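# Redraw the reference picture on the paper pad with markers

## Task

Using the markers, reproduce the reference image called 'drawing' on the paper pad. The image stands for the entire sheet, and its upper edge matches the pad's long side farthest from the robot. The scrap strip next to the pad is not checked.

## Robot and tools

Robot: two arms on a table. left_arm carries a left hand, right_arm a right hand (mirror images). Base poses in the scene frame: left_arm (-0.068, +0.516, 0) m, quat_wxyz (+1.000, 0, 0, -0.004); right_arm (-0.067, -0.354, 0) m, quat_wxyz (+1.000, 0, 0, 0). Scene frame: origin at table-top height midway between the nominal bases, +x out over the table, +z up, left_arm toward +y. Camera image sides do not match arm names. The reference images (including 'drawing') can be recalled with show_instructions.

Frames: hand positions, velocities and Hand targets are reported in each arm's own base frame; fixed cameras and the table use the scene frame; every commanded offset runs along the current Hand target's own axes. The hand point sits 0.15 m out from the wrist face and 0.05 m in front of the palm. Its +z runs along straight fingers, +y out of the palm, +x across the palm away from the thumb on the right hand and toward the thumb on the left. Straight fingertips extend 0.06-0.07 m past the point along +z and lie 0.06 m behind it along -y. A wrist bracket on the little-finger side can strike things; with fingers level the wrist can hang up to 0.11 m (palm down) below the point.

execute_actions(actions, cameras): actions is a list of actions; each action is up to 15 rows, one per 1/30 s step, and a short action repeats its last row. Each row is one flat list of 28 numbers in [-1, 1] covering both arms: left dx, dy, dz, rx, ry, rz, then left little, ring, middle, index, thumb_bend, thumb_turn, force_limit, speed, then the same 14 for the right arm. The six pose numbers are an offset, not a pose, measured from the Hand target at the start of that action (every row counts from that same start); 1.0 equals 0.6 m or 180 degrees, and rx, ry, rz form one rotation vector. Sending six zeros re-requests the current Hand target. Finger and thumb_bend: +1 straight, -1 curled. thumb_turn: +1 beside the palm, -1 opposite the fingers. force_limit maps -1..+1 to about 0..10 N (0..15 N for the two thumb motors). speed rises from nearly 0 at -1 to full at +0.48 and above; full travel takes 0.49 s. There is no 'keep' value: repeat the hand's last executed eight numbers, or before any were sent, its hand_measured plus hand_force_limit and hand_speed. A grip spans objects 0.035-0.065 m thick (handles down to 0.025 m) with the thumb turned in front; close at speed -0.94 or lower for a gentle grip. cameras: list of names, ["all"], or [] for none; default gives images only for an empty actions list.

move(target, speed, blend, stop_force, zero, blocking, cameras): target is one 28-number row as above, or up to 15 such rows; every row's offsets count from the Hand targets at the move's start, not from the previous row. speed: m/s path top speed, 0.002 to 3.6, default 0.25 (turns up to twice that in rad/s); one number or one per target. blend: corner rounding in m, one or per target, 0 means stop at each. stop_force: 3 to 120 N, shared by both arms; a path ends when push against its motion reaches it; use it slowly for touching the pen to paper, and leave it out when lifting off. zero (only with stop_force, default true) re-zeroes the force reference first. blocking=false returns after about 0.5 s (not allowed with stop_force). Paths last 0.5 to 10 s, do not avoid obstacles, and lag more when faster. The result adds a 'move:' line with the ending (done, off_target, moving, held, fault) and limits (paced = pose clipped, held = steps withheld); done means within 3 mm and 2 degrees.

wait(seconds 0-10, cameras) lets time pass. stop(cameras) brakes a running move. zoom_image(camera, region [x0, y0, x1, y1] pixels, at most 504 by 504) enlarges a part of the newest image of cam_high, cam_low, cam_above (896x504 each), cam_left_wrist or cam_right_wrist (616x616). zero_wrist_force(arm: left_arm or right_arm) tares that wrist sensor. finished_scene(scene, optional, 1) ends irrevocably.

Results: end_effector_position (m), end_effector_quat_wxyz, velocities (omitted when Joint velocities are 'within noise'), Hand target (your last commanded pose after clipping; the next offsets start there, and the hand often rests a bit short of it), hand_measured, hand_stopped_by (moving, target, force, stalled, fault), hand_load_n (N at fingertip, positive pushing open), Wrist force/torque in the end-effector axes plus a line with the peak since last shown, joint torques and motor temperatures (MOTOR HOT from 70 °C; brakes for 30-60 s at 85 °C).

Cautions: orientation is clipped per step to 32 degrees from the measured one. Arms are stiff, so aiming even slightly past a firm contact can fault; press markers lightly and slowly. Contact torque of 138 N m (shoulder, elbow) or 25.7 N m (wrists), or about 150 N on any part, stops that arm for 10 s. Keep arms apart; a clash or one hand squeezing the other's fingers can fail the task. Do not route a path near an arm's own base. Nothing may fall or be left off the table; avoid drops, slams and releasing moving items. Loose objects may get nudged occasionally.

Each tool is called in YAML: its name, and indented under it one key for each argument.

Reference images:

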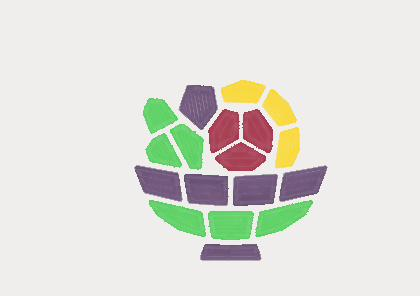

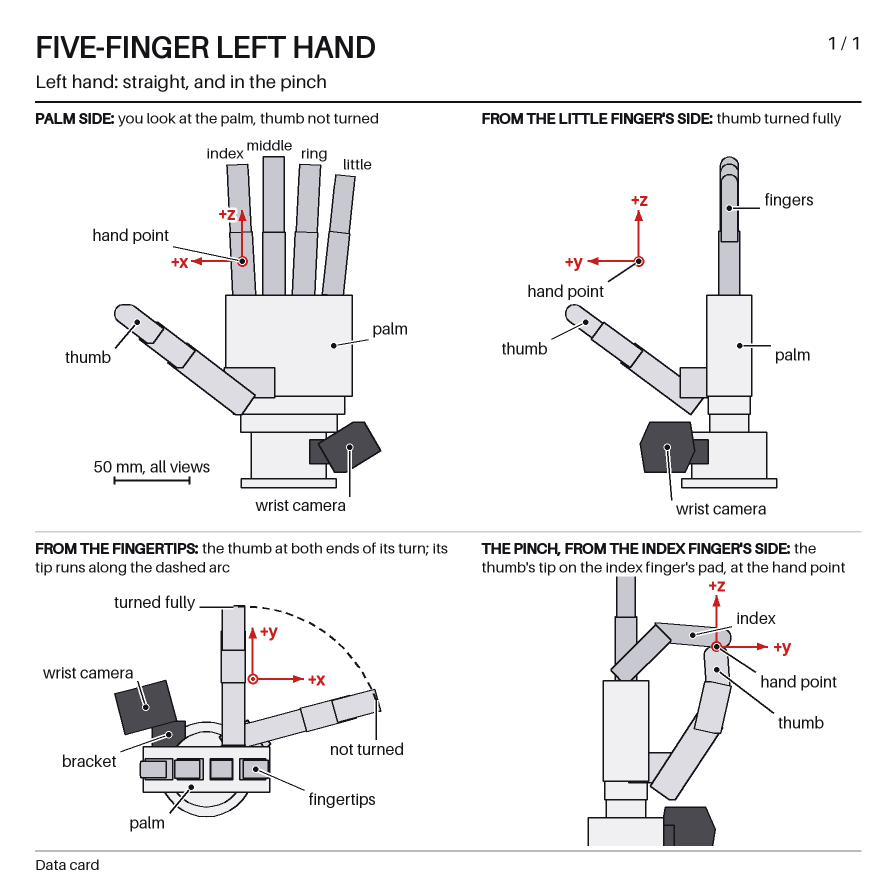

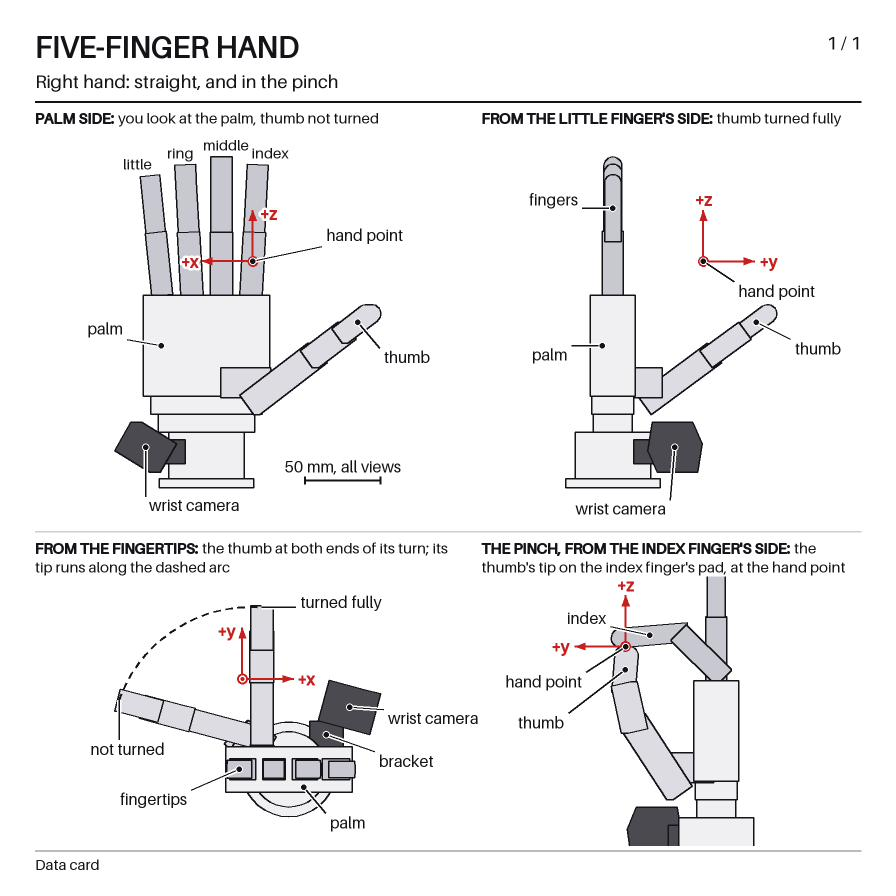

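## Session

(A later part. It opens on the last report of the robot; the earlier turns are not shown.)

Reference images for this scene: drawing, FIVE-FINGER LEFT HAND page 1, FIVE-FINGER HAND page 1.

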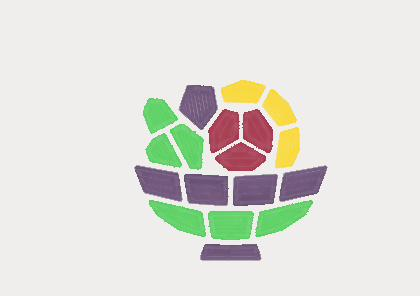

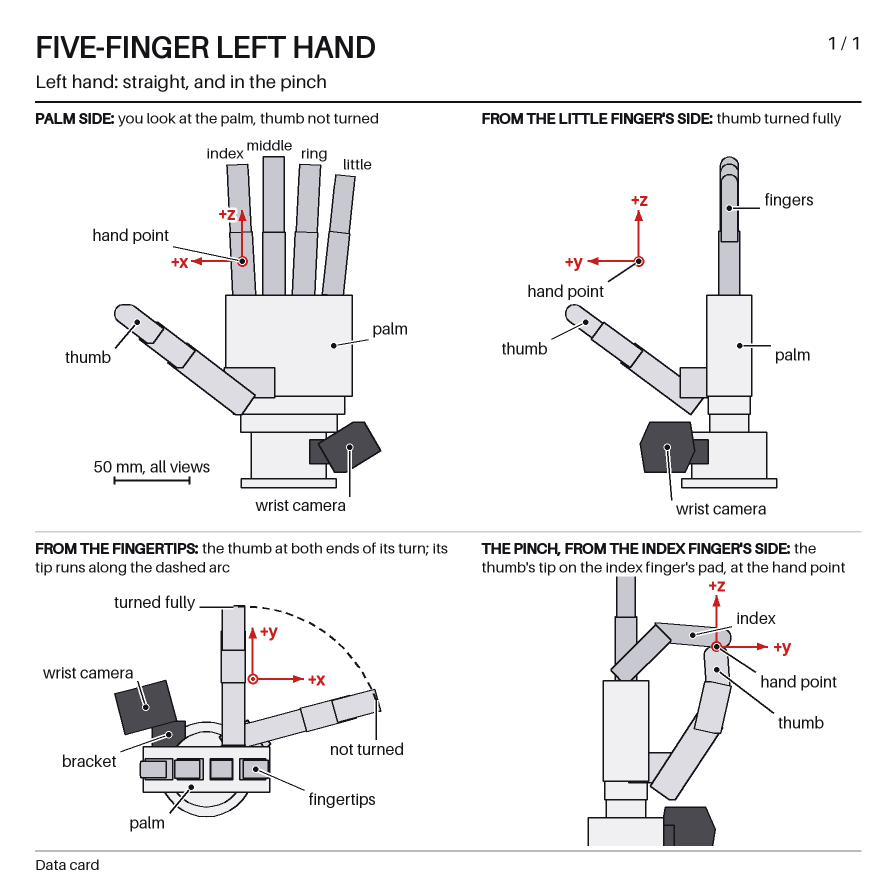

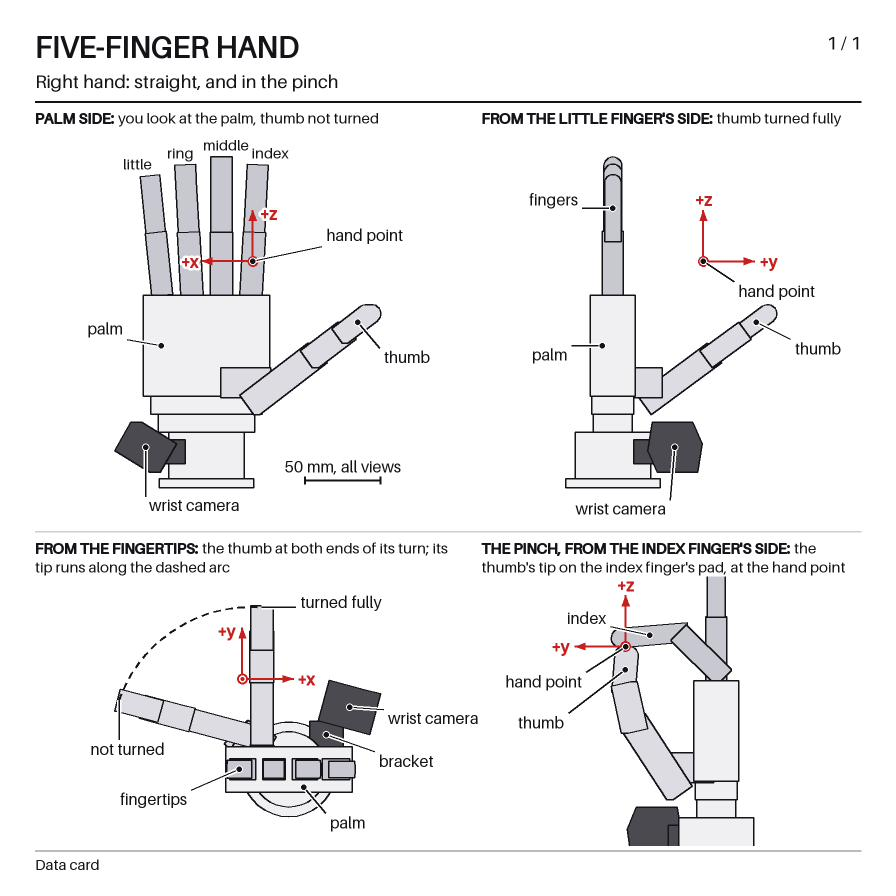

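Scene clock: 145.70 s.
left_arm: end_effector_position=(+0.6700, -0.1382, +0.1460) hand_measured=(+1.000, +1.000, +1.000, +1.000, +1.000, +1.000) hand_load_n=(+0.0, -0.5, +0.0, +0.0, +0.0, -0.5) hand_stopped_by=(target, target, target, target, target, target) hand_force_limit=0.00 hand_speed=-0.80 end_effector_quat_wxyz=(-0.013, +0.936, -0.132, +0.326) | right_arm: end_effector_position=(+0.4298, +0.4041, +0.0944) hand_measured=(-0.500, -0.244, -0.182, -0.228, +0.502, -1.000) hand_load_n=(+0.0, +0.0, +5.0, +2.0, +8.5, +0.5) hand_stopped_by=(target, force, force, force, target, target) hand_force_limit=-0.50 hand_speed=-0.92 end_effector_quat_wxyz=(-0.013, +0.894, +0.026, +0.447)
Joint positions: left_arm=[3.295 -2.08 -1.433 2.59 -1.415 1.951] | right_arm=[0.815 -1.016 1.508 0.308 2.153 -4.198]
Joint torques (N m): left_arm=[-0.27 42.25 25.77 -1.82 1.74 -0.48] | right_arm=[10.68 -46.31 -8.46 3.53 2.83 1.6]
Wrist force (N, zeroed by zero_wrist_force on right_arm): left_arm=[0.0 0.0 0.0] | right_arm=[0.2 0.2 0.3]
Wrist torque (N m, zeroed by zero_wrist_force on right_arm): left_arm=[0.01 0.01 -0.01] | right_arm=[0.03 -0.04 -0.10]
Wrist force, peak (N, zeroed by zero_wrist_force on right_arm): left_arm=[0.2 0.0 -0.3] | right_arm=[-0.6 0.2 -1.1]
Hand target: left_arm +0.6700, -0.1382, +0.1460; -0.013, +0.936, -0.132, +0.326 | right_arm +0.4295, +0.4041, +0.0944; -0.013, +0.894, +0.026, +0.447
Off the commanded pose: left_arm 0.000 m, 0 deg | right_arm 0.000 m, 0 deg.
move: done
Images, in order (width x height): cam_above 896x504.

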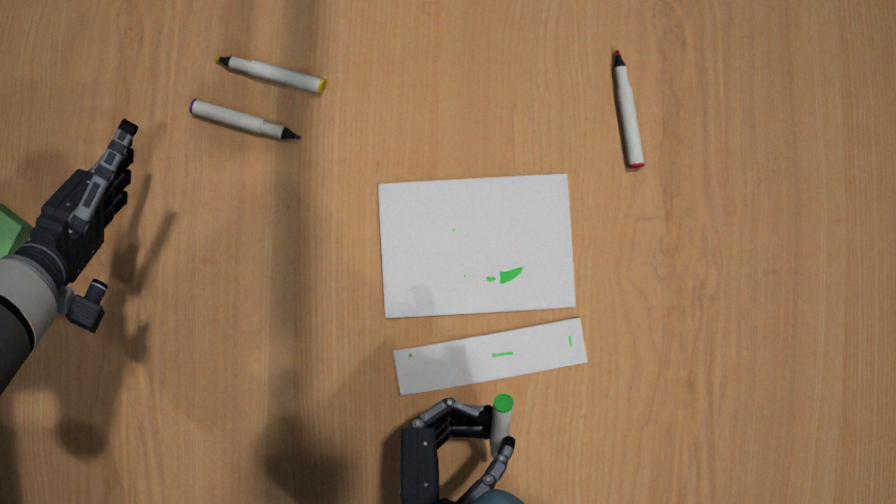

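move:
  target:
    - [0,0,0,0,0,0,1,1,1,1,1,1,0,-0.8,0.1480,-0.0153,0.2928,0,0,0,-0.5,-0.5,-0.4,-0.5,0.5,-1,-0.5,-0.92]
    - [0,0,0,0,0,0,1,1,1,1,1,1,0,-0.8,0.1357,-0.0153,0.3020,0,0,0,-0.5,-0.5,-0.4,-0.5,0.5,-1,-0.5,-0.92]
    - [0,0,0,0,0,0,1,1,1,1,1,1,0,-0.8,0.1363,0.0143,0.3028,0,0,0,-0.5,-0.5,-0.4,-0.5,0.5,-1,-0.5,-0.92]
    - [0,0,0,0,0,0,1,1,1,1,1,1,0,-0.8,0.1345,0.0139,0.3004,0,0,0,-0.5,-0.5,-0.4,-0.5,0.5,-1,-0.5,-0.92]
    - [0,0,0,0,0,0,1,1,1,1,1,1,0,-0.8,0.1341,-0.0157,0.2999,0,0,0,-0.5,-0.5,-0.4,-0.5,0.5,-1,-0.5,-0.92]
    - [0,0,0,0,0,0,1,1,1,1,1,1,0,-0.8,0.1324,-0.0154,0.2976,0,0,0,-0.5,-0.5,-0.4,-0.5,0.5,-1,-0.5,-0.92]
    - [0,0,0,0,0,0,1,1,1,1,1,1,0,-0.8,0.1328,0.0136,0.2981,0,0,0,-0.5,-0.5,-0.4,-0.5,0.5,-1,-0.5,-0.92]
    - [0,0,0,0,0,0,1,1,1,1,1,1,0,-0.8,0.1310,0.0133,0.2957,0,0,0,-0.5,-0.5,-0.4,-0.5,0.5,-1,-0.5,-0.92]
    - [0,0,0,0,0,0,1,1,1,1,1,1,0,-0.8,0.1306,-0.0150,0.2952,0,0,0,-0.5,-0.5,-0.4,-0.5,0.5,-1,-0.5,-0.92]
    - [0,0,0,0,0,0,1,1,1,1,1,1,0,-0.8,0.1288,-0.0147,0.2929,0,0,0,-0.5,-0.5,-0.4,-0.5,0.5,-1,-0.5,-0.92]
    - [0,0,0,0,0,0,1,1,1,1,1,1,0,-0.8,0.1292,0.0130,0.2934,0,0,0,-0.5,-0.5,-0.4,-0.5,0.5,-1,-0.5,-0.92]
    - [0,0,0,0,0,0,1,1,1,1,1,1,0,-0.8,0.1275,0.0125,0.2910,0,0,0,-0.5,-0.5,-0.4,-0.5,0.5,-1,-0.5,-0.92]
    - [0,0,0,0,0,0,1,1,1,1,1,1,0,-0.8,0.1271,-0.0144,0.2905,0,0,0,-0.5,-0.5,-0.4,-0.5,0.5,-1,-0.5,-0.92]
  speed: [0.4,0.03,0.04,0.04,0.04,0.04,0.04,0.04,0.04,0.04,0.04,0.04,0.04]
  blend: [0,0,0.001,0.001,0.001,0.001,0.001,0.001,0.001,0.001,0.001,0.001,0]
  cameras: []

move:
  target:
    - [0,0,0,0,0,0,1,1,1,1,1,1,0,-0.8,-0.0017,-0.0011,-0.0023,0,0,0,-0.5,-0.5,-0.4,-0.5,0.5,-1,-0.5,-0.92]
    - [0,0,0,0,0,0,1,1,1,1,1,1,0,-0.8,-0.0013,0.0281,-0.0018,0,0,0,-0.5,-0.5,-0.4,-0.5,0.5,-1,-0.5,-0.92]
    - [0,0,0,0,0,0,1,1,1,1,1,1,0,-0.8,0.0110,0.0306,0.0147,0,0,0,-0.5,-0.5,-0.4,-0.5,0.5,-1,-0.5,-0.92]
    - [0,0,0,0,0,0,1,1,1,1,1,1,0,-0.8,0.0106,-0.0037,0.0140,0,0,0,-0.5,-0.5,-0.4,-0.5,0.5,-1,-0.5,-0.92]
    - [0,0,0,0,0,0,1,1,1,1,1,1,0,-0.8,-0.0017,-0.0011,-0.0023,0,0,0,-0.5,-0.5,-0.4,-0.5,0.5,-1,-0.5,-0.92]
    - [0,0,0,0,0,0,1,1,1,1,1,1,0,-0.8,0.0183,-0.0011,-0.0173,0,0,0,-0.5,-0.5,-0.4,-0.5,0.5,-1,-0.5,-0.92]
  speed: [0.04,0.04,0.04,0.04,0.04,0.1]
  cameras: []

move:
  target:
    - [0,0,0,0,0,0,1,1,1,1,1,1,0,-0.8,-0.15,-0.03,-0.28,0,0,0,-0.5,-0.5,-0.4,-0.5,0.5,-1,-0.5,-0.92]
  speed: [0.4]
  cameras: ["cam_above"]

zoom_image:
  camera: "cam_above"
  region: [465, 250, 535, 300]

zoom_image:
  camera: "cam_above"
  region: [360, 160, 600, 400]

Scene clock: 157.17 s.
left_arm: end_effector_position=(+0.6700, -0.1382, +0.1460) hand_measured=(+1.000, +1.000, +1.000, +1.000, +1.000, +1.000) hand_load_n=(+0.0, +0.0, +0.0, +0.0, +0.0, +0.0) hand_stopped_by=(target, target, target, target, target, target) hand_force_limit=0.00 hand_speed=-0.80 end_effector_quat_wxyz=(-0.013, +0.936, -0.132, +0.326) | right_arm: end_effector_position=(+0.6140, +0.4233, +0.0510) hand_measured=(-0.500, -0.244, -0.182, -0.228, +0.502, -1.000) hand_load_n=(+0.0, +1.0, +4.5, +1.5, +8.5, +0.0) hand_stopped_by=(target, force, force, force, target, target) hand_force_limit=-0.50 hand_speed=-0.92 end_effector_quat_wxyz=(-0.013, +0.894, +0.026, +0.447)
Joint positions: left_arm=[3.295 -2.08 -1.433 2.59 -1.415 1.951] | right_arm=[0.624 -0.706 1.065 0.366 2.015 -4.349]
Joint torques (N m): left_arm=[1.46 44.64 26.61 -1.82 1.5 -0.47] | right_arm=[11.43 -41.87 -31.73 3.11 2.33 1.81]
Wrist force (N, zeroed by zero_wrist_force on right_arm): left_arm=[0.0 0.1 0.0] | right_arm=[0.6 0.4 -0.5]
Wrist torque (N m, zeroed by zero_wrist_force on right_arm): left_arm=[0.02 0.01 -0.01] | right_arm=[-0.02 -0.02 -0.16]
Wrist force, peak (N, zeroed by zero_wrist_force on right_arm): left_arm=[0.1 -0.2 0.2] | right_arm=[1.1 0.7 -0.5]
Hand target: left_arm +0.6700, -0.1382, +0.1460; -0.013, +0.936, -0.132, +0.326 | right_arm +0.6139, +0.4234, +0.0510; -0.013, +0.894, +0.026, +0.447
Off the commanded pose: left_arm 0.000 m, 0 deg | right_arm 0.000 m, 0 deg.
move: done; blend cut to 0.0009 m at target 3, 0.0009 m at target 4, 0.0009 m at target 5, 0.0009 m at target 6, 0.0009 m at target 7, 0.0009 m at target 8, 0.0009 m at target 9, 0.0009 m at target 10, 0.0009 m at target 11, 0.0009 m at target 12
No camera images: "cameras" was empty.

Scene clock: 161.17 s.
left_arm: end_effector_position=(+0.6700, -0.1382, +0.1460) hand_measured=(+1.000, +1.000, +1.000, +1.000, +1.000, +1.000) hand_load_n=(+0.0, +0.0, +0.0, +0.0, +0.0, +0.0) hand_stopped_by=(target, target, target, target, target, target) hand_force_limit=0.00 hand_speed=-0.80 end_effector_quat_wxyz=(-0.013, +0.936, -0.132, +0.326) | right_arm: end_effector_position=(+0.6122, +0.4240, +0.0658) hand_measured=(-0.500, -0.244, -0.182, -0.228, +0.502, -1.000) hand_load_n=(+0.0, +0.5, +5.0, +2.0, +8.5, +0.5) hand_stopped_by=(target, force, force, force, target, target) hand_force_limit=-0.50 hand_speed=-0.92 end_effector_quat_wxyz=(-0.013, +0.894, +0.026, +0.447)
Joint positions: left_arm=[3.295 -2.08 -1.433 2.59 -1.415 1.951] | right_arm=[0.626 -0.721 1.053 0.394 2.017 -4.347]
Joint torques (N m): left_arm=[-0.69 43 26.02 -1.68 1.5 -0.31] | right_arm=[11.02 -56.01 -32.35 3.23 2.59 1.64]
Wrist force (N, zeroed by zero_wrist_force on right_arm): left_arm=[0.1 0.0 0.2] | right_arm=[0.0 0.2 0.0]
Wrist torque (N m, zeroed by zero_wrist_force on right_arm): left_arm=[-0.01 -0.01 0.00] | right_arm=[-0.01 0.00 -0.12]
Wrist force, peak (N, zeroed by zero_wrist_force on right_arm): left_arm=[0.1 -0.3 -0.1] | right_arm=[1.4 0.4 -0.6]
Hand target: left_arm +0.6700, -0.1382, +0.1460; -0.013, +0.936, -0.132, +0.326 | right_arm +0.6122, +0.4240, +0.0660; -0.013, +0.894, +0.026, +0.447
Off the commanded pose: left_arm 0.000 m, 0 deg | right_arm 0.000 m, 0 deg.
move: done
No camera images: "cameras" was empty.

Scene clock: 162.47 s.
left_arm: end_effector_position=(+0.6700, -0.1382, +0.1460) hand_measured=(+1.000, +1.000, +1.000, +1.000, +1.000, +1.000) hand_load_n=(+0.0, +0.0, +0.0, +0.0, +0.0, +0.0) hand_stopped_by=(target, target, target, target, target, target) hand_force_limit=0.00 hand_speed=-0.80 end_effector_quat_wxyz=(-0.013, +0.936, -0.132, +0.326) | right_arm: end_effector_position=(+0.4233, +0.4310, +0.0946) hand_measured=(-0.500, -0.244, -0.182, -0.228, +0.502, -1.000) hand_load_n=(+0.0, +0.5, +5.0, +2.0, +8.5, +0.5) hand_stopped_by=(target, force, force, force, target, target) hand_force_limit=-0.50 hand_speed=-0.92 end_effector_quat_wxyz=(-0.013, +0.894, +0.026, +0.447) end_effector_velocity=(-0.003, +0.000, +0.000) end_effector_angular_velocity=(-0.001, +0.000, +0.001)
Joint positions: left_arm=[3.295 -2.08 -1.433 2.59 -1.415 1.951] | right_arm=[0.86 -0.966 1.428 0.36 2.184 -4.158]
Joint velocities: left_arm=[within noise] | right_arm=[0.004 -0.002 0.005 0 0.003 0.003]
Joint torques (N m): left_arm=[0.09 43.84 27.8 -1.91 1.72 -0.26] | right_arm=[10.68 -47.44 -7.53 3.55 2.82 1.72]
Wrist force (N, zeroed by zero_wrist_force on right_arm): left_arm=[0.0 0.0 0.2] | right_arm=[-0.1 0.4 0.1]
Wrist torque (N m, zeroed by zero_wrist_force on right_arm): left_arm=[-0.01 0.01 0.00] | right_arm=[0.07 0.02 -0.12]
Wrist force, peak (N, zeroed by zero_wrist_force on right_arm): left_arm=[0.1 -0.3 -0.1] | right_arm=[0.7 0.5 1.0]
Hand target: left_arm +0.6700, -0.1382, +0.1460; -0.013, +0.936, -0.132, +0.326 | right_arm +0.4230, +0.4311, +0.0947; -0.013, +0.894, +0.026, +0.447
Off the commanded pose: left_arm 0.000 m, 0 deg | right_arm 0.000 m, 0 deg.
move: done
Images, in order (width x height): cam_above 896x504.

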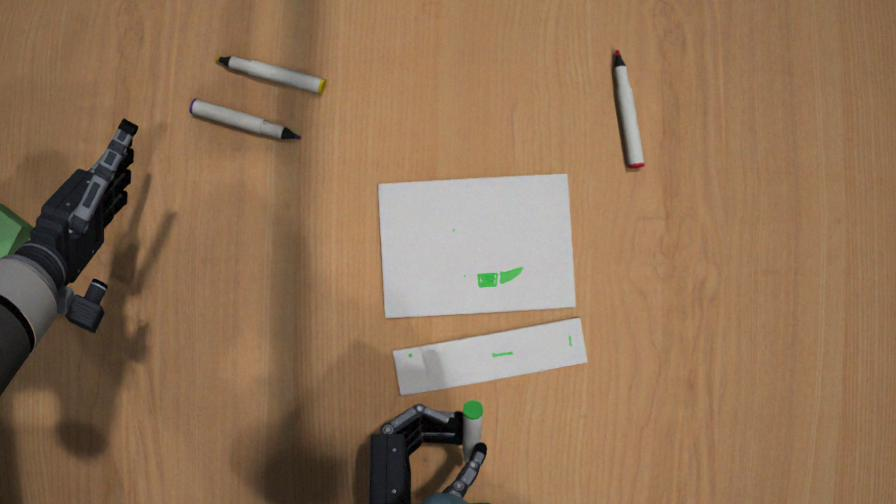

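Scaled by 7.200.

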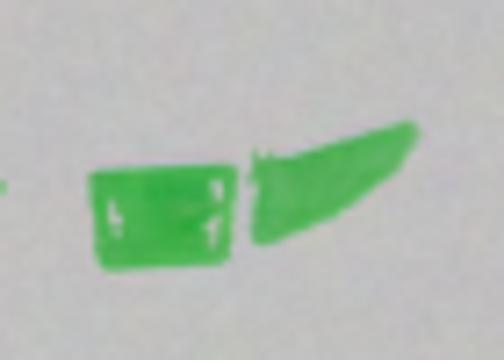

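Scaled by 2.100.

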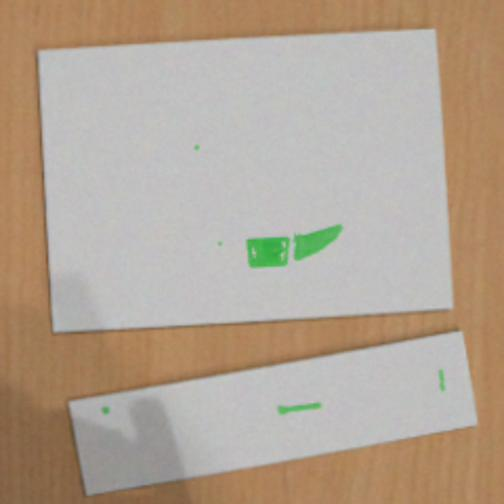

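move:
  target:
    - [0,0,0,0,0,0,1,1,1,1,1,1,0,-0.8,0.1515,0.0324,0.2984,0,0,0,-0.5,-0.5,-0.4,-0.5,0.5,-1,-0.5,-0.92]
    - [0,0,0,0,0,0,1,1,1,1,1,1,0,-0.8,0.1391,0.0324,0.3077,0,0,0,-0.5,-0.5,-0.4,-0.5,0.5,-1,-0.5,-0.92]
    - [0,0,0,0,0,0,1,1,1,1,1,1,0,-0.8,0.1332,0.0329,0.2998,0,0,0,-0.5,-0.5,-0.4,-0.5,0.5,-1,-0.5,-0.92]
    - [0,0,0,0,0,0,1,1,1,1,1,1,0,-0.8,0.1456,0.0329,0.2905,0,0,0,-0.5,-0.5,-0.4,-0.5,0.5,-1,-0.5,-0.92]
    - [0,0,0,0,0,0,1,1,1,1,1,1,0,-0.8,0.1534,0.0579,0.3009,0,0,0,-0.5,-0.5,-0.4,-0.5,0.5,-1,-0.5,-0.92]
    - [0,0,0,0,0,0,1,1,1,1,1,1,0,-0.8,0.1410,0.0579,0.3102,0,0,0,-0.5,-0.5,-0.4,-0.5,0.5,-1,-0.5,-0.92]
    - [0,0,0,0,0,0,1,1,1,1,1,1,0,-0.8,0.1320,0.0577,0.2983,0,0,0,-0.5,-0.5,-0.4,-0.5,0.5,-1,-0.5,-0.92]
    - [0,0,0,0,0,0,1,1,1,1,1,1,0,-0.8,0.1444,0.0577,0.2890,0,0,0,-0.5,-0.5,-0.4,-0.5,0.5,-1,-0.5,-0.92]
    - [0,0,0,0,0,0,1,1,1,1,1,1,0,-0.8,0.1523,0.0174,0.2995,0,0,0,-0.5,-0.5,-0.4,-0.5,0.5,-1,-0.5,-0.92]
    - [0,0,0,0,0,0,1,1,1,1,1,1,0,-0.8,0.1399,0.0174,0.3088,0,0,0,-0.5,-0.5,-0.4,-0.5,0.5,-1,-0.5,-0.92]
    - [0,0,0,0,0,0,1,1,1,1,1,1,0,-0.8,0.1442,-0.0161,0.3145,0,0,0,-0.5,-0.5,-0.4,-0.5,0.5,-1,-0.5,-0.92]
    - [0,0,0,0,0,0,1,1,1,1,1,1,0,-0.8,0.1418,-0.0134,0.3113,0,0,0,-0.5,-0.5,-0.4,-0.5,0.5,-1,-0.5,-0.92]
    - [0,0,0,0,0,0,1,1,1,1,1,1,0,-0.8,0.1381,0.0194,0.3063,0,0,0,-0.5,-0.5,-0.4,-0.5,0.5,-1,-0.5,-0.92]
    - [0,0,0,0,0,0,1,1,1,1,1,1,0,-0.8,0.1363,0.0201,0.3040,0,0,0,-0.5,-0.5,-0.4,-0.5,0.5,-1,-0.5,-0.92]
    - [0,0,0,0,0,0,1,1,1,1,1,1,0,-0.8,0.1397,-0.0071,0.3085,0,0,0,-0.5,-0.5,-0.4,-0.5,0.5,-1,-0.5,-0.92]
  speed: [0.4,0.05,0.04,0.1,0.1,0.05,0.04,0.1,0.15,0.05,0.04,0.04,0.04,0.04,0.04]
  blend: [0.003,0,0,0.003,0.003,0,0,0.003,0.003,0,0.001,0.001,0.001,0.001,0]
  cameras: []

Scene clock: 172.70 s.
left_arm: end_effector_position=(+0.6700, -0.1382, +0.1460) hand_measured=(+1.000, +1.000, +1.000, +1.000, +1.000, +1.000) hand_load_n=(+0.0, +0.0, +0.0, +0.0, +0.0, +0.0) hand_stopped_by=(target, target, target, target, target, target) hand_force_limit=0.00 hand_speed=-0.80 end_effector_quat_wxyz=(-0.013, +0.936, -0.132, +0.326) | right_arm: end_effector_position=(+0.6209, +0.4467, +0.0508) hand_measured=(-0.500, -0.244, -0.182, -0.228, +0.502, -1.000) hand_load_n=(+0.5, +1.5, +4.5, +1.0, +9.0, -0.5) hand_stopped_by=(target, force, force, force, target, target) hand_force_limit=-0.50 hand_speed=-0.92 end_effector_quat_wxyz=(-0.013, +0.894, +0.026, +0.447)
Joint positions: left_arm=[3.295 -2.08 -1.433 2.59 -1.415 1.951] | right_arm=[0.647 -0.644 0.951 0.427 2.032 -4.332]
Joint torques (N m): left_arm=[0.57 45 27.54 -1.92 1.35 -0.46] | right_arm=[11.01 -45.33 -31.59 3.12 2.26 1.81]
Wrist force (N, zeroed by zero_wrist_force on right_arm): left_arm=[-0.1 0.0 0.1] | right_arm=[1.4 0.8 -1.1]
Wrist torque (N m, zeroed by zero_wrist_force on right_arm): left_arm=[0.00 0.03 -0.01] | right_arm=[0.01 -0.12 -0.12]
Wrist force, peak (N, zeroed by zero_wrist_force on right_arm): left_arm=[-0.1 0.3 -0.2] | right_arm=[2.7 0.2 -0.3]
Hand target: left_arm +0.6700, -0.1382, +0.1460; -0.013, +0.936, -0.132, +0.326 | right_arm +0.6209, +0.4468, +0.0508; -0.013, +0.894, +0.026, +0.447
Off the commanded pose: left_arm 0.000 m, 0 deg | right_arm 0.000 m, 0 deg.
move: done; blend cut to 0.0009 m at target 13, 0.0009 m at target 14
No camera images: "cameras" was empty.

move:
  target:
    - [0,0,0,0,0,0,1,1,1,1,1,1,0,-0.8,-0.0025,0.0068,-0.0033,0,0,0,-0.5,-0.5,-0.4,-0.5,0.5,-1,-0.5,-0.92]
    - [0,0,0,0,0,0,1,1,1,1,1,1,0,-0.8,-0.0052,0.0279,-0.0069,0,0,0,-0.5,-0.5,-0.4,-0.5,0.5,-1,-0.5,-0.92]
    - [0,0,0,0,0,0,1,1,1,1,1,1,0,-0.8,-0.0067,0.0285,-0.0090,0,0,0,-0.5,-0.5,-0.4,-0.5,0.5,-1,-0.5,-0.92]
    - [0,0,0,0,0,0,1,1,1,1,1,1,0,-0.8,-0.0057,0.0197,-0.0076,0,0,0,-0.5,-0.5,-0.4,-0.5,0.5,-1,-0.5,-0.92]
    - [0,0,0,0,0,0,1,1,1,1,1,1,0,-0.8,-0.0081,0.0290,-0.0108,0,0,0,-0.5,-0.5,-0.4,-0.5,0.5,-1,-0.5,-0.92]
    - [0,0,0,0,0,0,1,1,1,1,1,1,0,-0.8,0.0019,0.0255,0.0025,0,0,0,-0.5,-0.5,-0.4,-0.5,0.5,-1,-0.5,-0.92]
    - [0,0,0,0,0,0,1,1,1,1,1,1,0,-0.8,0.0065,-0.0122,0.0087,0,0,0,-0.5,-0.5,-0.4,-0.5,0.5,-1,-0.5,-0.92]
    - [0,0,0,0,0,0,1,1,1,1,1,1,0,-0.8,0.0015,-0.0058,0.0020,0,0,0,-0.5,-0.5,-0.4,-0.5,0.5,-1,-0.5,-0.92]
    - [0,0,0,0,0,0,1,1,1,1,1,1,0,-0.8,-0.0046,0.0104,-0.0060,0,0,0,-0.5,-0.5,-0.4,-0.5,0.5,-1,-0.5,-0.92]
    - [0,0,0,0,0,0,1,1,1,1,1,1,0,-0.8,-0.0081,0.0290,-0.0108,0,0,0,-0.5,-0.5,-0.4,-0.5,0.5,-1,-0.5,-0.92]
    - [0,0,0,0,0,0,1,1,1,1,1,1,0,-0.8,0.0119,0.0290,-0.0258,0,0,0,-0.5,-0.5,-0.4,-0.5,0.5,-1,-0.5,-0.92]
  speed: [0.04,0.04,0.04,0.04,0.04,0.04,0.04,0.04,0.04,0.04,0.1]
  blend: [0.001,0.001,0.001,0.001,0,0,0,0,0,0,0]
  cameras: []

move:
  target:
    - [0,0,0,0,0,0,1,1,1,1,1,1,0,-0.8,-0.15,0.03,-0.28,0,0,0,-0.5,-0.5,-0.4,-0.5,0.5,-1,-0.5,-0.92]
  speed: [0.4]
  cameras: ["cam_above"]

zoom_image:
  camera: "cam_above"
  region: [440, 250, 530, 300]

zoom_image:
  camera: "cam_above"
  region: [360, 160, 600, 400]

Scene clock: 179.70 s.
left_arm: end_effector_position=(+0.6700, -0.1382, +0.1460) hand_measured=(+1.000, +1.000, +1.000, +1.000, +1.000, +1.000) hand_load_n=(+0.0, +0.0, +0.0, +0.0, +0.0, +0.0) hand_stopped_by=(target, target, target, target, target, target) hand_force_limit=0.00 hand_speed=-0.80 end_effector_quat_wxyz=(-0.013, +0.936, -0.132, +0.326) | right_arm: end_effector_position=(+0.6138, +0.4289, +0.0656) hand_measured=(-0.500, -0.244, -0.182, -0.228, +0.502, -1.000) hand_load_n=(+0.0, +0.5, +5.0, +1.5, +8.5, +0.5) hand_stopped_by=(target, force, force, force, target, target) hand_force_limit=-0.50 hand_speed=-0.92 end_effector_quat_wxyz=(-0.013, +0.894, +0.026, +0.447)
Joint positions: left_arm=[3.295 -2.08 -1.433 2.59 -1.415 1.951] | right_arm=[0.631 -0.708 1.03 0.406 2.02 -4.344]
Joint torques (N m): left_arm=[-0.47 44.42 27.69 -1.88 1.5 -0.58] | right_arm=[-10.35 -55.94 -32.28 3.15 -1.65 -1.05]
Wrist force (N, zeroed by zero_wrist_force on right_arm): left_arm=[0.0 0.0 0.0] | right_arm=[0.0 0.3 0.0]
Wrist torque (N m, zeroed by zero_wrist_force on right_arm): left_arm=[0.01 0.01 0.00] | right_arm=[0.01 -0.01 -0.01]
Wrist force, peak (N, zeroed by zero_wrist_force on right_arm): left_arm=[0.3 -0.1 -0.2] | right_arm=[2.8 0.1 -0.7]
Hand target: left_arm +0.6700, -0.1382, +0.1460; -0.013, +0.936, -0.132, +0.326 | right_arm +0.6138, +0.4289, +0.0658; -0.013, +0.894, +0.026, +0.447
Off the commanded pose: left_arm 0.000 m, 0 deg | right_arm 0.000 m, 0 deg.
move: done; blend cut to 0.0008 m at target 2, 0.0008 m at target 3
No camera images: "cameras" was empty.

Scene clock: 181.07 s.
left_arm: end_effector_position=(+0.6700, -0.1382, +0.1460) hand_measured=(+1.000, +1.000, +1.000, +1.000, +1.000, +1.000) hand_load_n=(+0.0, +0.0, +0.0, +0.0, +0.0, +0.0) hand_stopped_by=(target, target, target, target, target, target) hand_force_limit=0.00 hand_speed=-0.80 end_effector_quat_wxyz=(-0.013, +0.936, -0.132, +0.326) | right_arm: end_effector_position=(+0.4269, +0.4001, +0.0944) hand_measured=(-0.500, -0.244, -0.182, -0.228, +0.502, -1.000) hand_load_n=(+0.0, +0.5, +5.0, +2.0, +8.5, +0.5) hand_stopped_by=(target, force, force, force, target, target) hand_force_limit=-0.50 hand_speed=-0.92 end_effector_quat_wxyz=(-0.013, +0.894, +0.026, +0.447)
Joint positions: left_arm=[3.295 -2.08 -1.433 2.59 -1.415 1.951] | right_arm=[0.813 -1.027 1.525 0.301 2.152 -4.199]
Joint torques (N m): left_arm=[0.81 43.83 28.05 -2.01 1.17 -0.33] | right_arm=[10.33 -45.31 -7.09 -1.42 2.63 1.73]
Wrist force (N, zeroed by zero_wrist_force on right_arm): left_arm=[0.0 0.0 0.1] | right_arm=[0.2 0.4 0.2]
Wrist torque (N m, zeroed by zero_wrist_force on right_arm): left_arm=[-0.01 0.01 0.00] | right_arm=[0.06 -0.04 -0.08]
Wrist force, peak (N, zeroed by zero_wrist_force on right_arm): left_arm=[0.2 0.2 0.1] | right_arm=[-0.7 0.8 -1.0]
Hand target: left_arm +0.6700, -0.1382, +0.1460; -0.013, +0.936, -0.132, +0.326 | right_arm +0.4267, +0.4001, +0.0945; -0.013, +0.894, +0.026, +0.447
Off the commanded pose: left_arm 0.000 m, 0 deg | right_arm 0.000 m, 0 deg.
move: done
Images, in order (width x height): cam_above 896x504.

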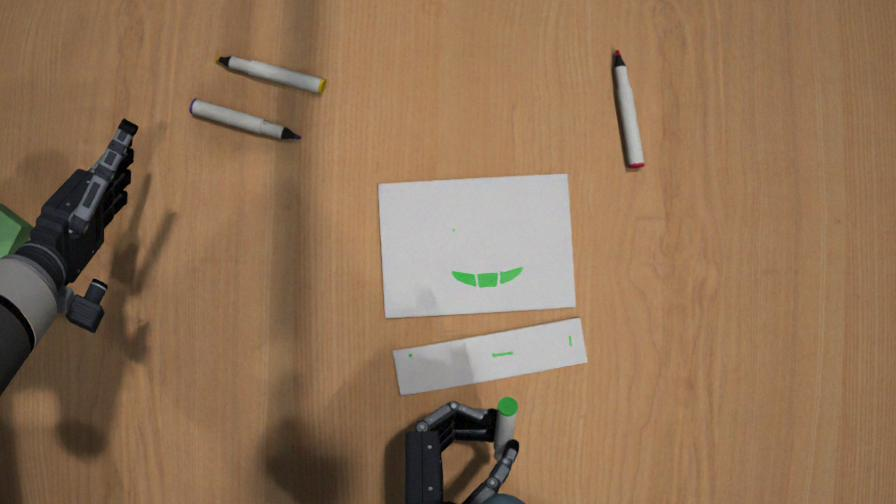

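Scaled by 5.600.

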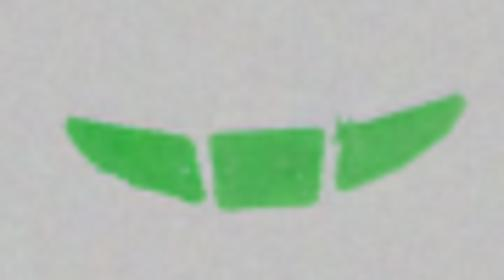

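Scaled by 2.100.

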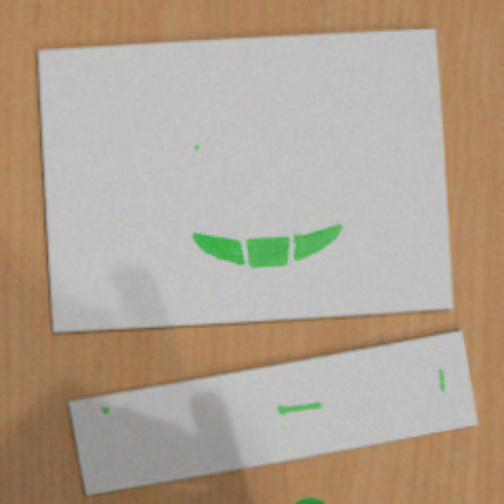

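show_instructions:

Reference images for this scene: drawing, FIVE-FINGER LEFT HAND page 1, FIVE-FINGER HAND page 1.

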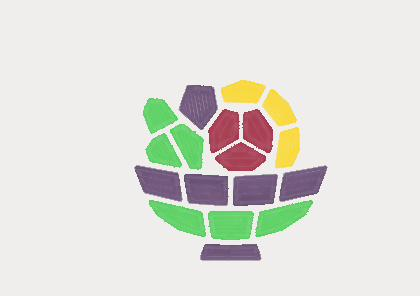

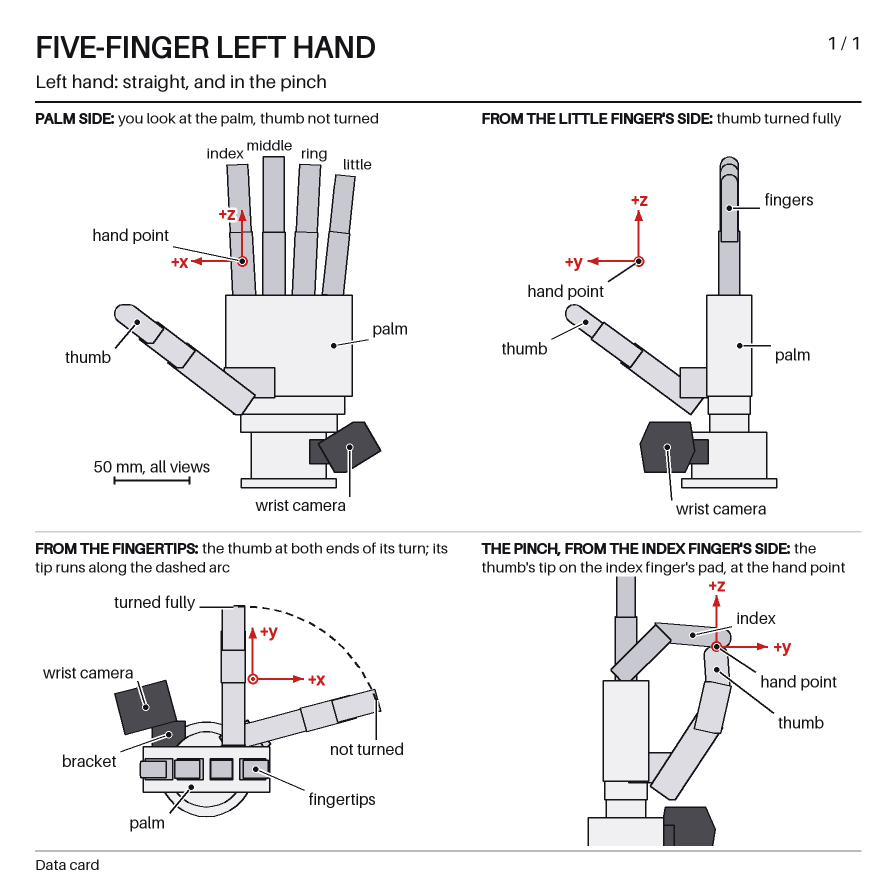

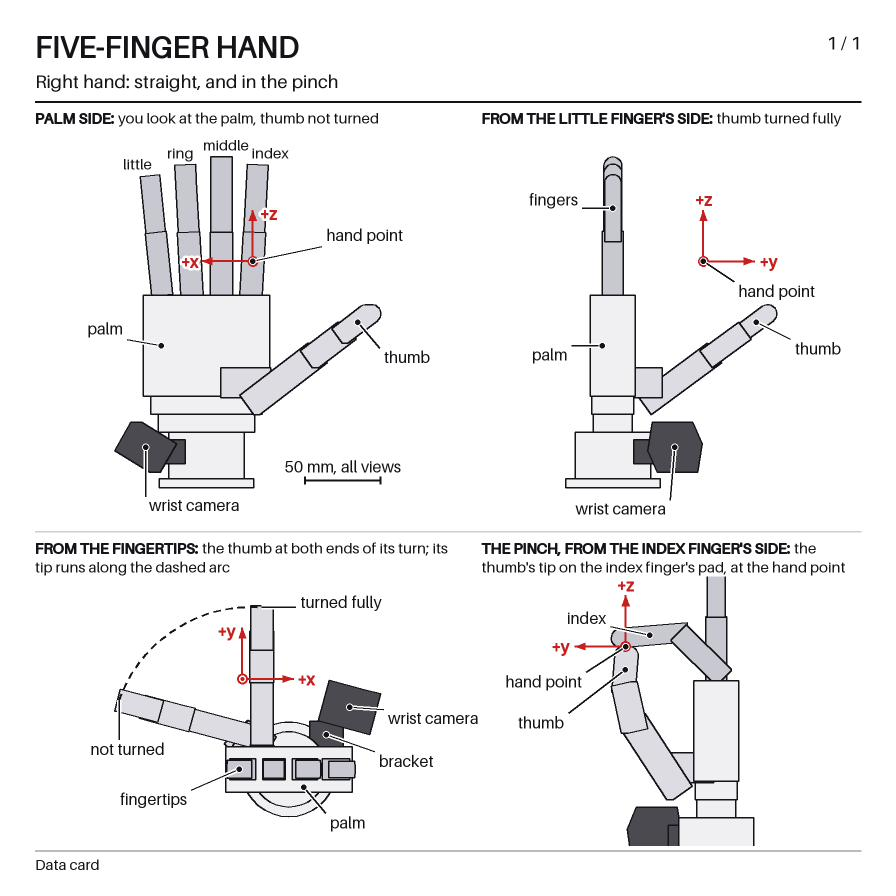

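move:
  target:
    - [0,0,0,0,0,0,1,1,1,1,1,1,0,-0.8,0.2063,-0.0728,0.3709,0,0,0,-0.5,-0.5,-0.4,-0.5,0.5,-1,-0.5,-0.92]
    - [0,0,0,0,0,0,1,1,1,1,1,1,0,-0.8,0.1940,-0.0728,0.3801,0,0,0,-0.5,-0.5,-0.4,-0.5,0.5,-1,-0.5,-0.92]
    - [0,0,0,0,0,0,1,1,1,1,1,1,0,-0.8,0.1941,-0.0628,0.3803,0,0,0,-0.5,-0.5,-0.4,-0.5,0.5,-1,-0.5,-0.92]
    - [0,0,0,0,0,0,1,1,1,1,1,1,0,-0.8,0.1924,-0.0610,0.3781,0,0,0,-0.5,-0.5,-0.4,-0.5,0.5,-1,-0.5,-0.92]
    - [0,0,0,0,0,0,1,1,1,1,1,1,0,-0.8,0.1923,-0.0766,0.3778,0,0,0,-0.5,-0.5,-0.4,-0.5,0.5,-1,-0.5,-0.92]
    - [0,0,0,0,0,0,1,1,1,1,1,1,0,-0.8,0.1906,-0.0774,0.3755,0,0,0,-0.5,-0.5,-0.4,-0.5,0.5,-1,-0.5,-0.92]
    - [0,0,0,0,0,0,1,1,1,1,1,1,0,-0.8,0.1908,-0.0590,0.3758,0,0,0,-0.5,-0.5,-0.4,-0.5,0.5,-1,-0.5,-0.92]
    - [0,0,0,0,0,0,1,1,1,1,1,1,0,-0.8,0.1892,-0.0571,0.3737,0,0,0,-0.5,-0.5,-0.4,-0.5,0.5,-1,-0.5,-0.92]
    - [0,0,0,0,0,0,1,1,1,1,1,1,0,-0.8,0.1889,-0.0784,0.3733,0,0,0,-0.5,-0.5,-0.4,-0.5,0.5,-1,-0.5,-0.92]
    - [0,0,0,0,0,0,1,1,1,1,1,1,0,-0.8,0.1872,-0.0793,0.3711,0,0,0,-0.5,-0.5,-0.4,-0.5,0.5,-1,-0.5,-0.92]
    - [0,0,0,0,0,0,1,1,1,1,1,1,0,-0.8,0.1875,-0.0553,0.3715,0,0,0,-0.5,-0.5,-0.4,-0.5,0.5,-1,-0.5,-0.92]
    - [0,0,0,0,0,0,1,1,1,1,1,1,0,-0.8,0.1858,-0.0570,0.3692,0,0,0,-0.5,-0.5,-0.4,-0.5,0.5,-1,-0.5,-0.92]
    - [0,0,0,0,0,0,1,1,1,1,1,1,0,-0.8,0.1855,-0.0779,0.3688,0,0,0,-0.5,-0.5,-0.4,-0.5,0.5,-1,-0.5,-0.92]
    - [0,0,0,0,0,0,1,1,1,1,1,1,0,-0.8,0.1839,-0.0762,0.3666,0,0,0,-0.5,-0.5,-0.4,-0.5,0.5,-1,-0.5,-0.92]
    - [0,0,0,0,0,0,1,1,1,1,1,1,0,-0.8,0.1840,-0.0618,0.3669,0,0,0,-0.5,-0.5,-0.4,-0.5,0.5,-1,-0.5,-0.92]
  speed: [0.4,0.04,0.04,0.04,0.04,0.04,0.04,0.04,0.04,0.04,0.04,0.04,0.04,0.04,0.04]
  blend: [0.002,0,0.001,0.001,0.001,0.001,0.001,0.001,0.001,0.001,0.001,0.001,0.001,0.001,0]
  cameras: []

move:
  target:
    - [0,0,0,0,0,0,1,1,1,1,1,1,0,-0.8,-0.0018,-0.0048,-0.0023,0,0,0,-0.5,-0.5,-0.4,-0.5,0.5,-1,-0.5,-0.92]
    - [0,0,0,0,0,0,1,1,1,1,1,1,0,-0.8,-0.0019,-0.0127,-0.0024,0,0,0,-0.5,-0.5,-0.4,-0.5,0.5,-1,-0.5,-0.92]
    - [0,0,0,0,0,0,1,1,1,1,1,1,0,-0.8,-0.0038,-0.0105,-0.0051,0,0,0,-0.5,-0.5,-0.4,-0.5,0.5,-1,-0.5,-0.92]
    - [0,0,0,0,0,0,1,1,1,1,1,1,0,-0.8,0.0029,-0.0177,0.0039,0,0,0,-0.5,-0.5,-0.4,-0.5,0.5,-1,-0.5,-0.92]
    - [0,0,0,0,0,0,1,1,1,1,1,1,0,-0.8,0.0118,-0.0128,0.0158,0,0,0,-0.5,-0.5,-0.4,-0.5,0.5,-1,-0.5,-0.92]
    - [0,0,0,0,0,0,1,1,1,1,1,1,0,-0.8,0.0110,-0.0020,0.0146,0,0,0,-0.5,-0.5,-0.4,-0.5,0.5,-1,-0.5,-0.92]
    - [0,0,0,0,0,0,1,1,1,1,1,1,0,-0.8,0.0027,0.0074,0.0036,0,0,0,-0.5,-0.5,-0.4,-0.5,0.5,-1,-0.5,-0.92]
    - [0,0,0,0,0,0,1,1,1,1,1,1,0,-0.8,-0.0038,-0.0105,-0.0051,0,0,0,-0.5,-0.5,-0.4,-0.5,0.5,-1,-0.5,-0.92]
    - [0,0,0,0,0,0,1,1,1,1,1,1,0,-0.8,0.0162,-0.0105,-0.0201,0,0,0,-0.5,-0.5,-0.4,-0.5,0.5,-1,-0.5,-0.92]
  speed: [0.04,0.04,0.04,0.04,0.04,0.04,0.04,0.04,0.1]
  blend: [0.001,0.001,0,0,0,0,0,0,0]
  cameras: []

move:
  target:
    - [0,0,0,0,0,0,1,1,1,1,1,1,0,-0.8,-0.2,0.03,-0.33,0,0,0,-0.5,-0.5,-0.4,-0.5,0.5,-1,-0.5,-0.92]
  speed: [0.4]
  cameras: ["cam_above"]

zoom_image:
  camera: "cam_above"
  region: [430, 210, 530, 300]

zoom_image:
  camera: "cam_above"
  region: [360, 160, 600, 400]

Scene clock: 198.73 s.
left_arm: end_effector_position=(+0.6700, -0.1382, +0.1460) hand_measured=(+1.000, +1.000, +1.000, +1.000, +1.000, +1.000) hand_load_n=(+0.0, +0.0, +0.0, +0.0, +0.0, +0.0) hand_stopped_by=(target, target, target, target, target, target) hand_force_limit=0.00 hand_speed=-0.80 end_effector_quat_wxyz=(-0.013, +0.936, -0.132, +0.326) | right_arm: end_effector_position=(+0.6665, +0.4512, +0.0509) hand_measured=(-0.500, -0.244, -0.182, -0.228, +0.502, -1.000) hand_load_n=(+0.0, +1.0, +5.0, +1.0, +9.0, -0.5) hand_stopped_by=(target, force, force, force, target, target) hand_force_limit=-0.50 hand_speed=-0.92 end_effector_quat_wxyz=(-0.013, +0.894, +0.026, +0.447)
Joint positions: left_arm=[3.295 -2.08 -1.433 2.59 -1.415 1.951] | right_arm=[0.612 -0.542 0.751 0.513 2.006 -4.358]
Joint torques (N m): left_arm=[0.45 43.89 28.9 -2.09 1.48 -0.62] | right_arm=[-11.72 -59.8 -10 -1.69 -1.78 -2.2]
Wrist force (N, zeroed by zero_wrist_force on right_arm): left_arm=[0.0 0.1 0.0] | right_arm=[1.0 -0.1 -0.9]
Wrist torque (N m, zeroed by zero_wrist_force on right_arm): left_arm=[0.02 0.01 -0.01] | right_arm=[0.02 -0.01 0.00]
Wrist force, peak (N, zeroed by zero_wrist_force on right_arm): left_arm=[0.0 0.3 -0.2] | right_arm=[2.2 -0.6 -0.8]
Hand target: left_arm +0.6700, -0.1382, +0.1460; -0.013, +0.936, -0.132, +0.326 | right_arm +0.6665, +0.4511, +0.0509; -0.013, +0.894, +0.026, +0.447
Off the commanded pose: left_arm 0.000 m, 0 deg | right_arm 0.000 m, 0 deg.
move: done; blend cut to 0.0009 m at target 5, 0.0009 m at target 6, 0.0009 m at target 9, 0.0009 m at target 10
No camera images: "cameras" was empty.

Scene clock: 202.67 s.
left_arm: end_effector_position=(+0.6700, -0.1382, +0.1460) hand_measured=(+1.000, +1.000, +1.000, +1.000, +1.000, +1.000) hand_load_n=(+0.0, +0.0, +0.0, +0.0, +0.0, +0.0) hand_stopped_by=(target, target, target, target, target, target) hand_force_limit=0.00 hand_speed=-0.80 end_effector_quat_wxyz=(-0.013, +0.936, -0.132, +0.326) | right_arm: end_effector_position=(+0.6624, +0.4572, +0.0657) hand_measured=(-0.500, -0.244, -0.182, -0.228, +0.502, -1.000) hand_load_n=(+0.0, +0.0, +5.0, +2.0, +8.0, +0.5) hand_stopped_by=(target, force, force, force, target, target) hand_force_limit=-0.50 hand_speed=-0.92 end_effector_quat_wxyz=(-0.013, +0.894, +0.026, +0.447)
Joint positions: left_arm=[3.295 -2.08 -1.433 2.59 -1.415 1.951] | right_arm=[0.623 -0.546 0.72 0.551 2.014 -4.35]
Joint torques (N m): left_arm=[0.29 43.52 28.19 -1.89 1.57 -0.47] | right_arm=[10.87 -61.08 -33.93 3.18 2.64 1.7]
Wrist force (N, zeroed by zero_wrist_force on right_arm): left_arm=[0.2 0.1 0.0] | right_arm=[0.0 0.5 0.0]
Wrist torque (N m, zeroed by zero_wrist_force on right_arm): left_arm=[0.03 -0.02 0.00] | right_arm=[0.04 0.01 -0.11]
Wrist force, peak (N, zeroed by zero_wrist_force on right_arm): left_arm=[0.1 0.2 -0.3] | right_arm=[2.3 0.7 -0.7]
Hand target: left_arm +0.6700, -0.1382, +0.1460; -0.013, +0.936, -0.132, +0.326 | right_arm +0.6624, +0.4572, +0.0659; -0.013, +0.894, +0.026, +0.447
Off the commanded pose: left_arm 0.000 m, 0 deg | right_arm 0.000 m, 0 deg.
move: done
No camera images: "cameras" was empty.

Scene clock: 204.17 s.
left_arm: end_effector_position=(+0.6700, -0.1382, +0.1460) hand_measured=(+1.000, +1.000, +1.000, +1.000, +1.000, +1.000) hand_load_n=(+0.0, +0.0, +0.0, +0.0, +0.0, +0.0) hand_stopped_by=(target, target, target, target, target, target) hand_force_limit=0.00 hand_speed=-0.80 end_effector_quat_wxyz=(-0.013, +0.936, -0.132, +0.326) | right_arm: end_effector_position=(+0.4335, +0.4259, +0.0885) hand_measured=(-0.500, -0.244, -0.182, -0.228, +0.502, -1.000) hand_load_n=(+0.0, +0.0, +5.5, +2.5, +8.5, +0.5) hand_stopped_by=(target, force, force, force, target, target) hand_force_limit=-0.50 hand_speed=-0.92 end_effector_quat_wxyz=(-0.013, +0.894, +0.026, +0.447)
Joint positions: left_arm=[3.295 -2.08 -1.433 2.59 -1.415 1.951] | right_arm=[0.838 -0.961 1.436 0.337 2.169 -4.177]
Joint torques (N m): left_arm=[-0.01 44.74 27.13 -1.71 1.29 -0.67] | right_arm=[11.38 -46.92 -7.11 -1.44 2.73 1.62]
Wrist force (N, zeroed by zero_wrist_force on right_arm): left_arm=[0.0 0.0 0.1] | right_arm=[0.0 0.2 0.3]
Wrist torque (N m, zeroed by zero_wrist_force on right_arm): left_arm=[0.00 0.01 -0.01] | right_arm=[0.03 -0.01 -0.11]
Wrist force, peak (N, zeroed by zero_wrist_force on right_arm): left_arm=[0.2 -0.2 -0.1] | right_arm=[0.7 0.3 0.9]
Hand target: left_arm +0.6700, -0.1382, +0.1460; -0.013, +0.936, -0.132, +0.326 | right_arm +0.4334, +0.4259, +0.0885; -0.013, +0.894, +0.026, +0.447
Off the commanded pose: left_arm 0.000 m, 0 deg | right_arm 0.000 m, 0 deg.
move: done
Images, in order (width x height): cam_above 896x504.

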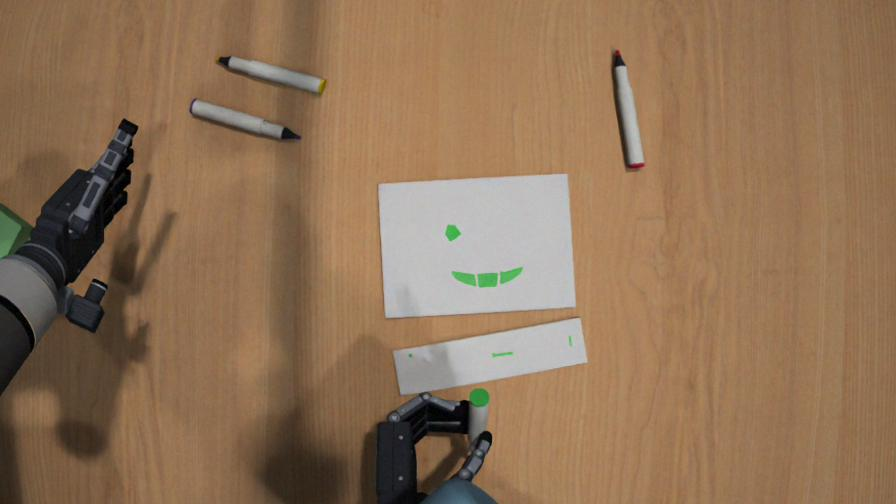

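Scaled by 5.040.

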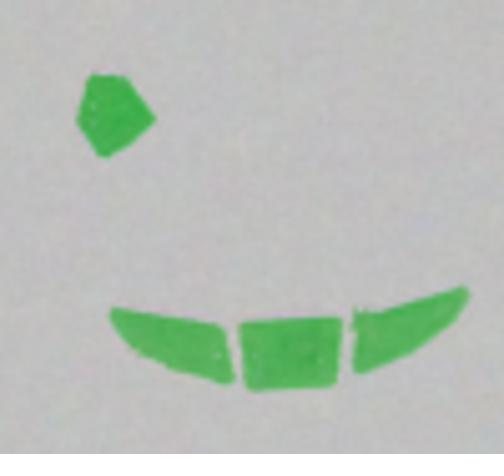

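Scaled by 2.100.

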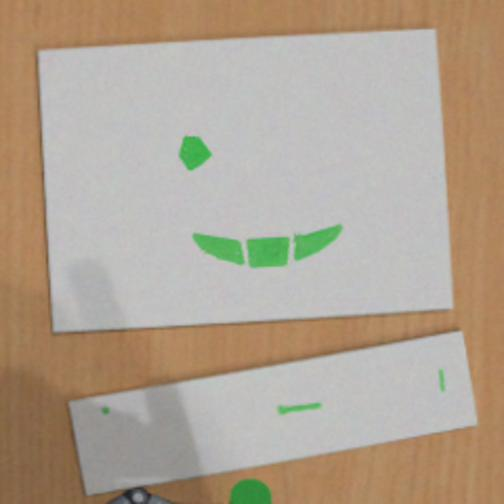

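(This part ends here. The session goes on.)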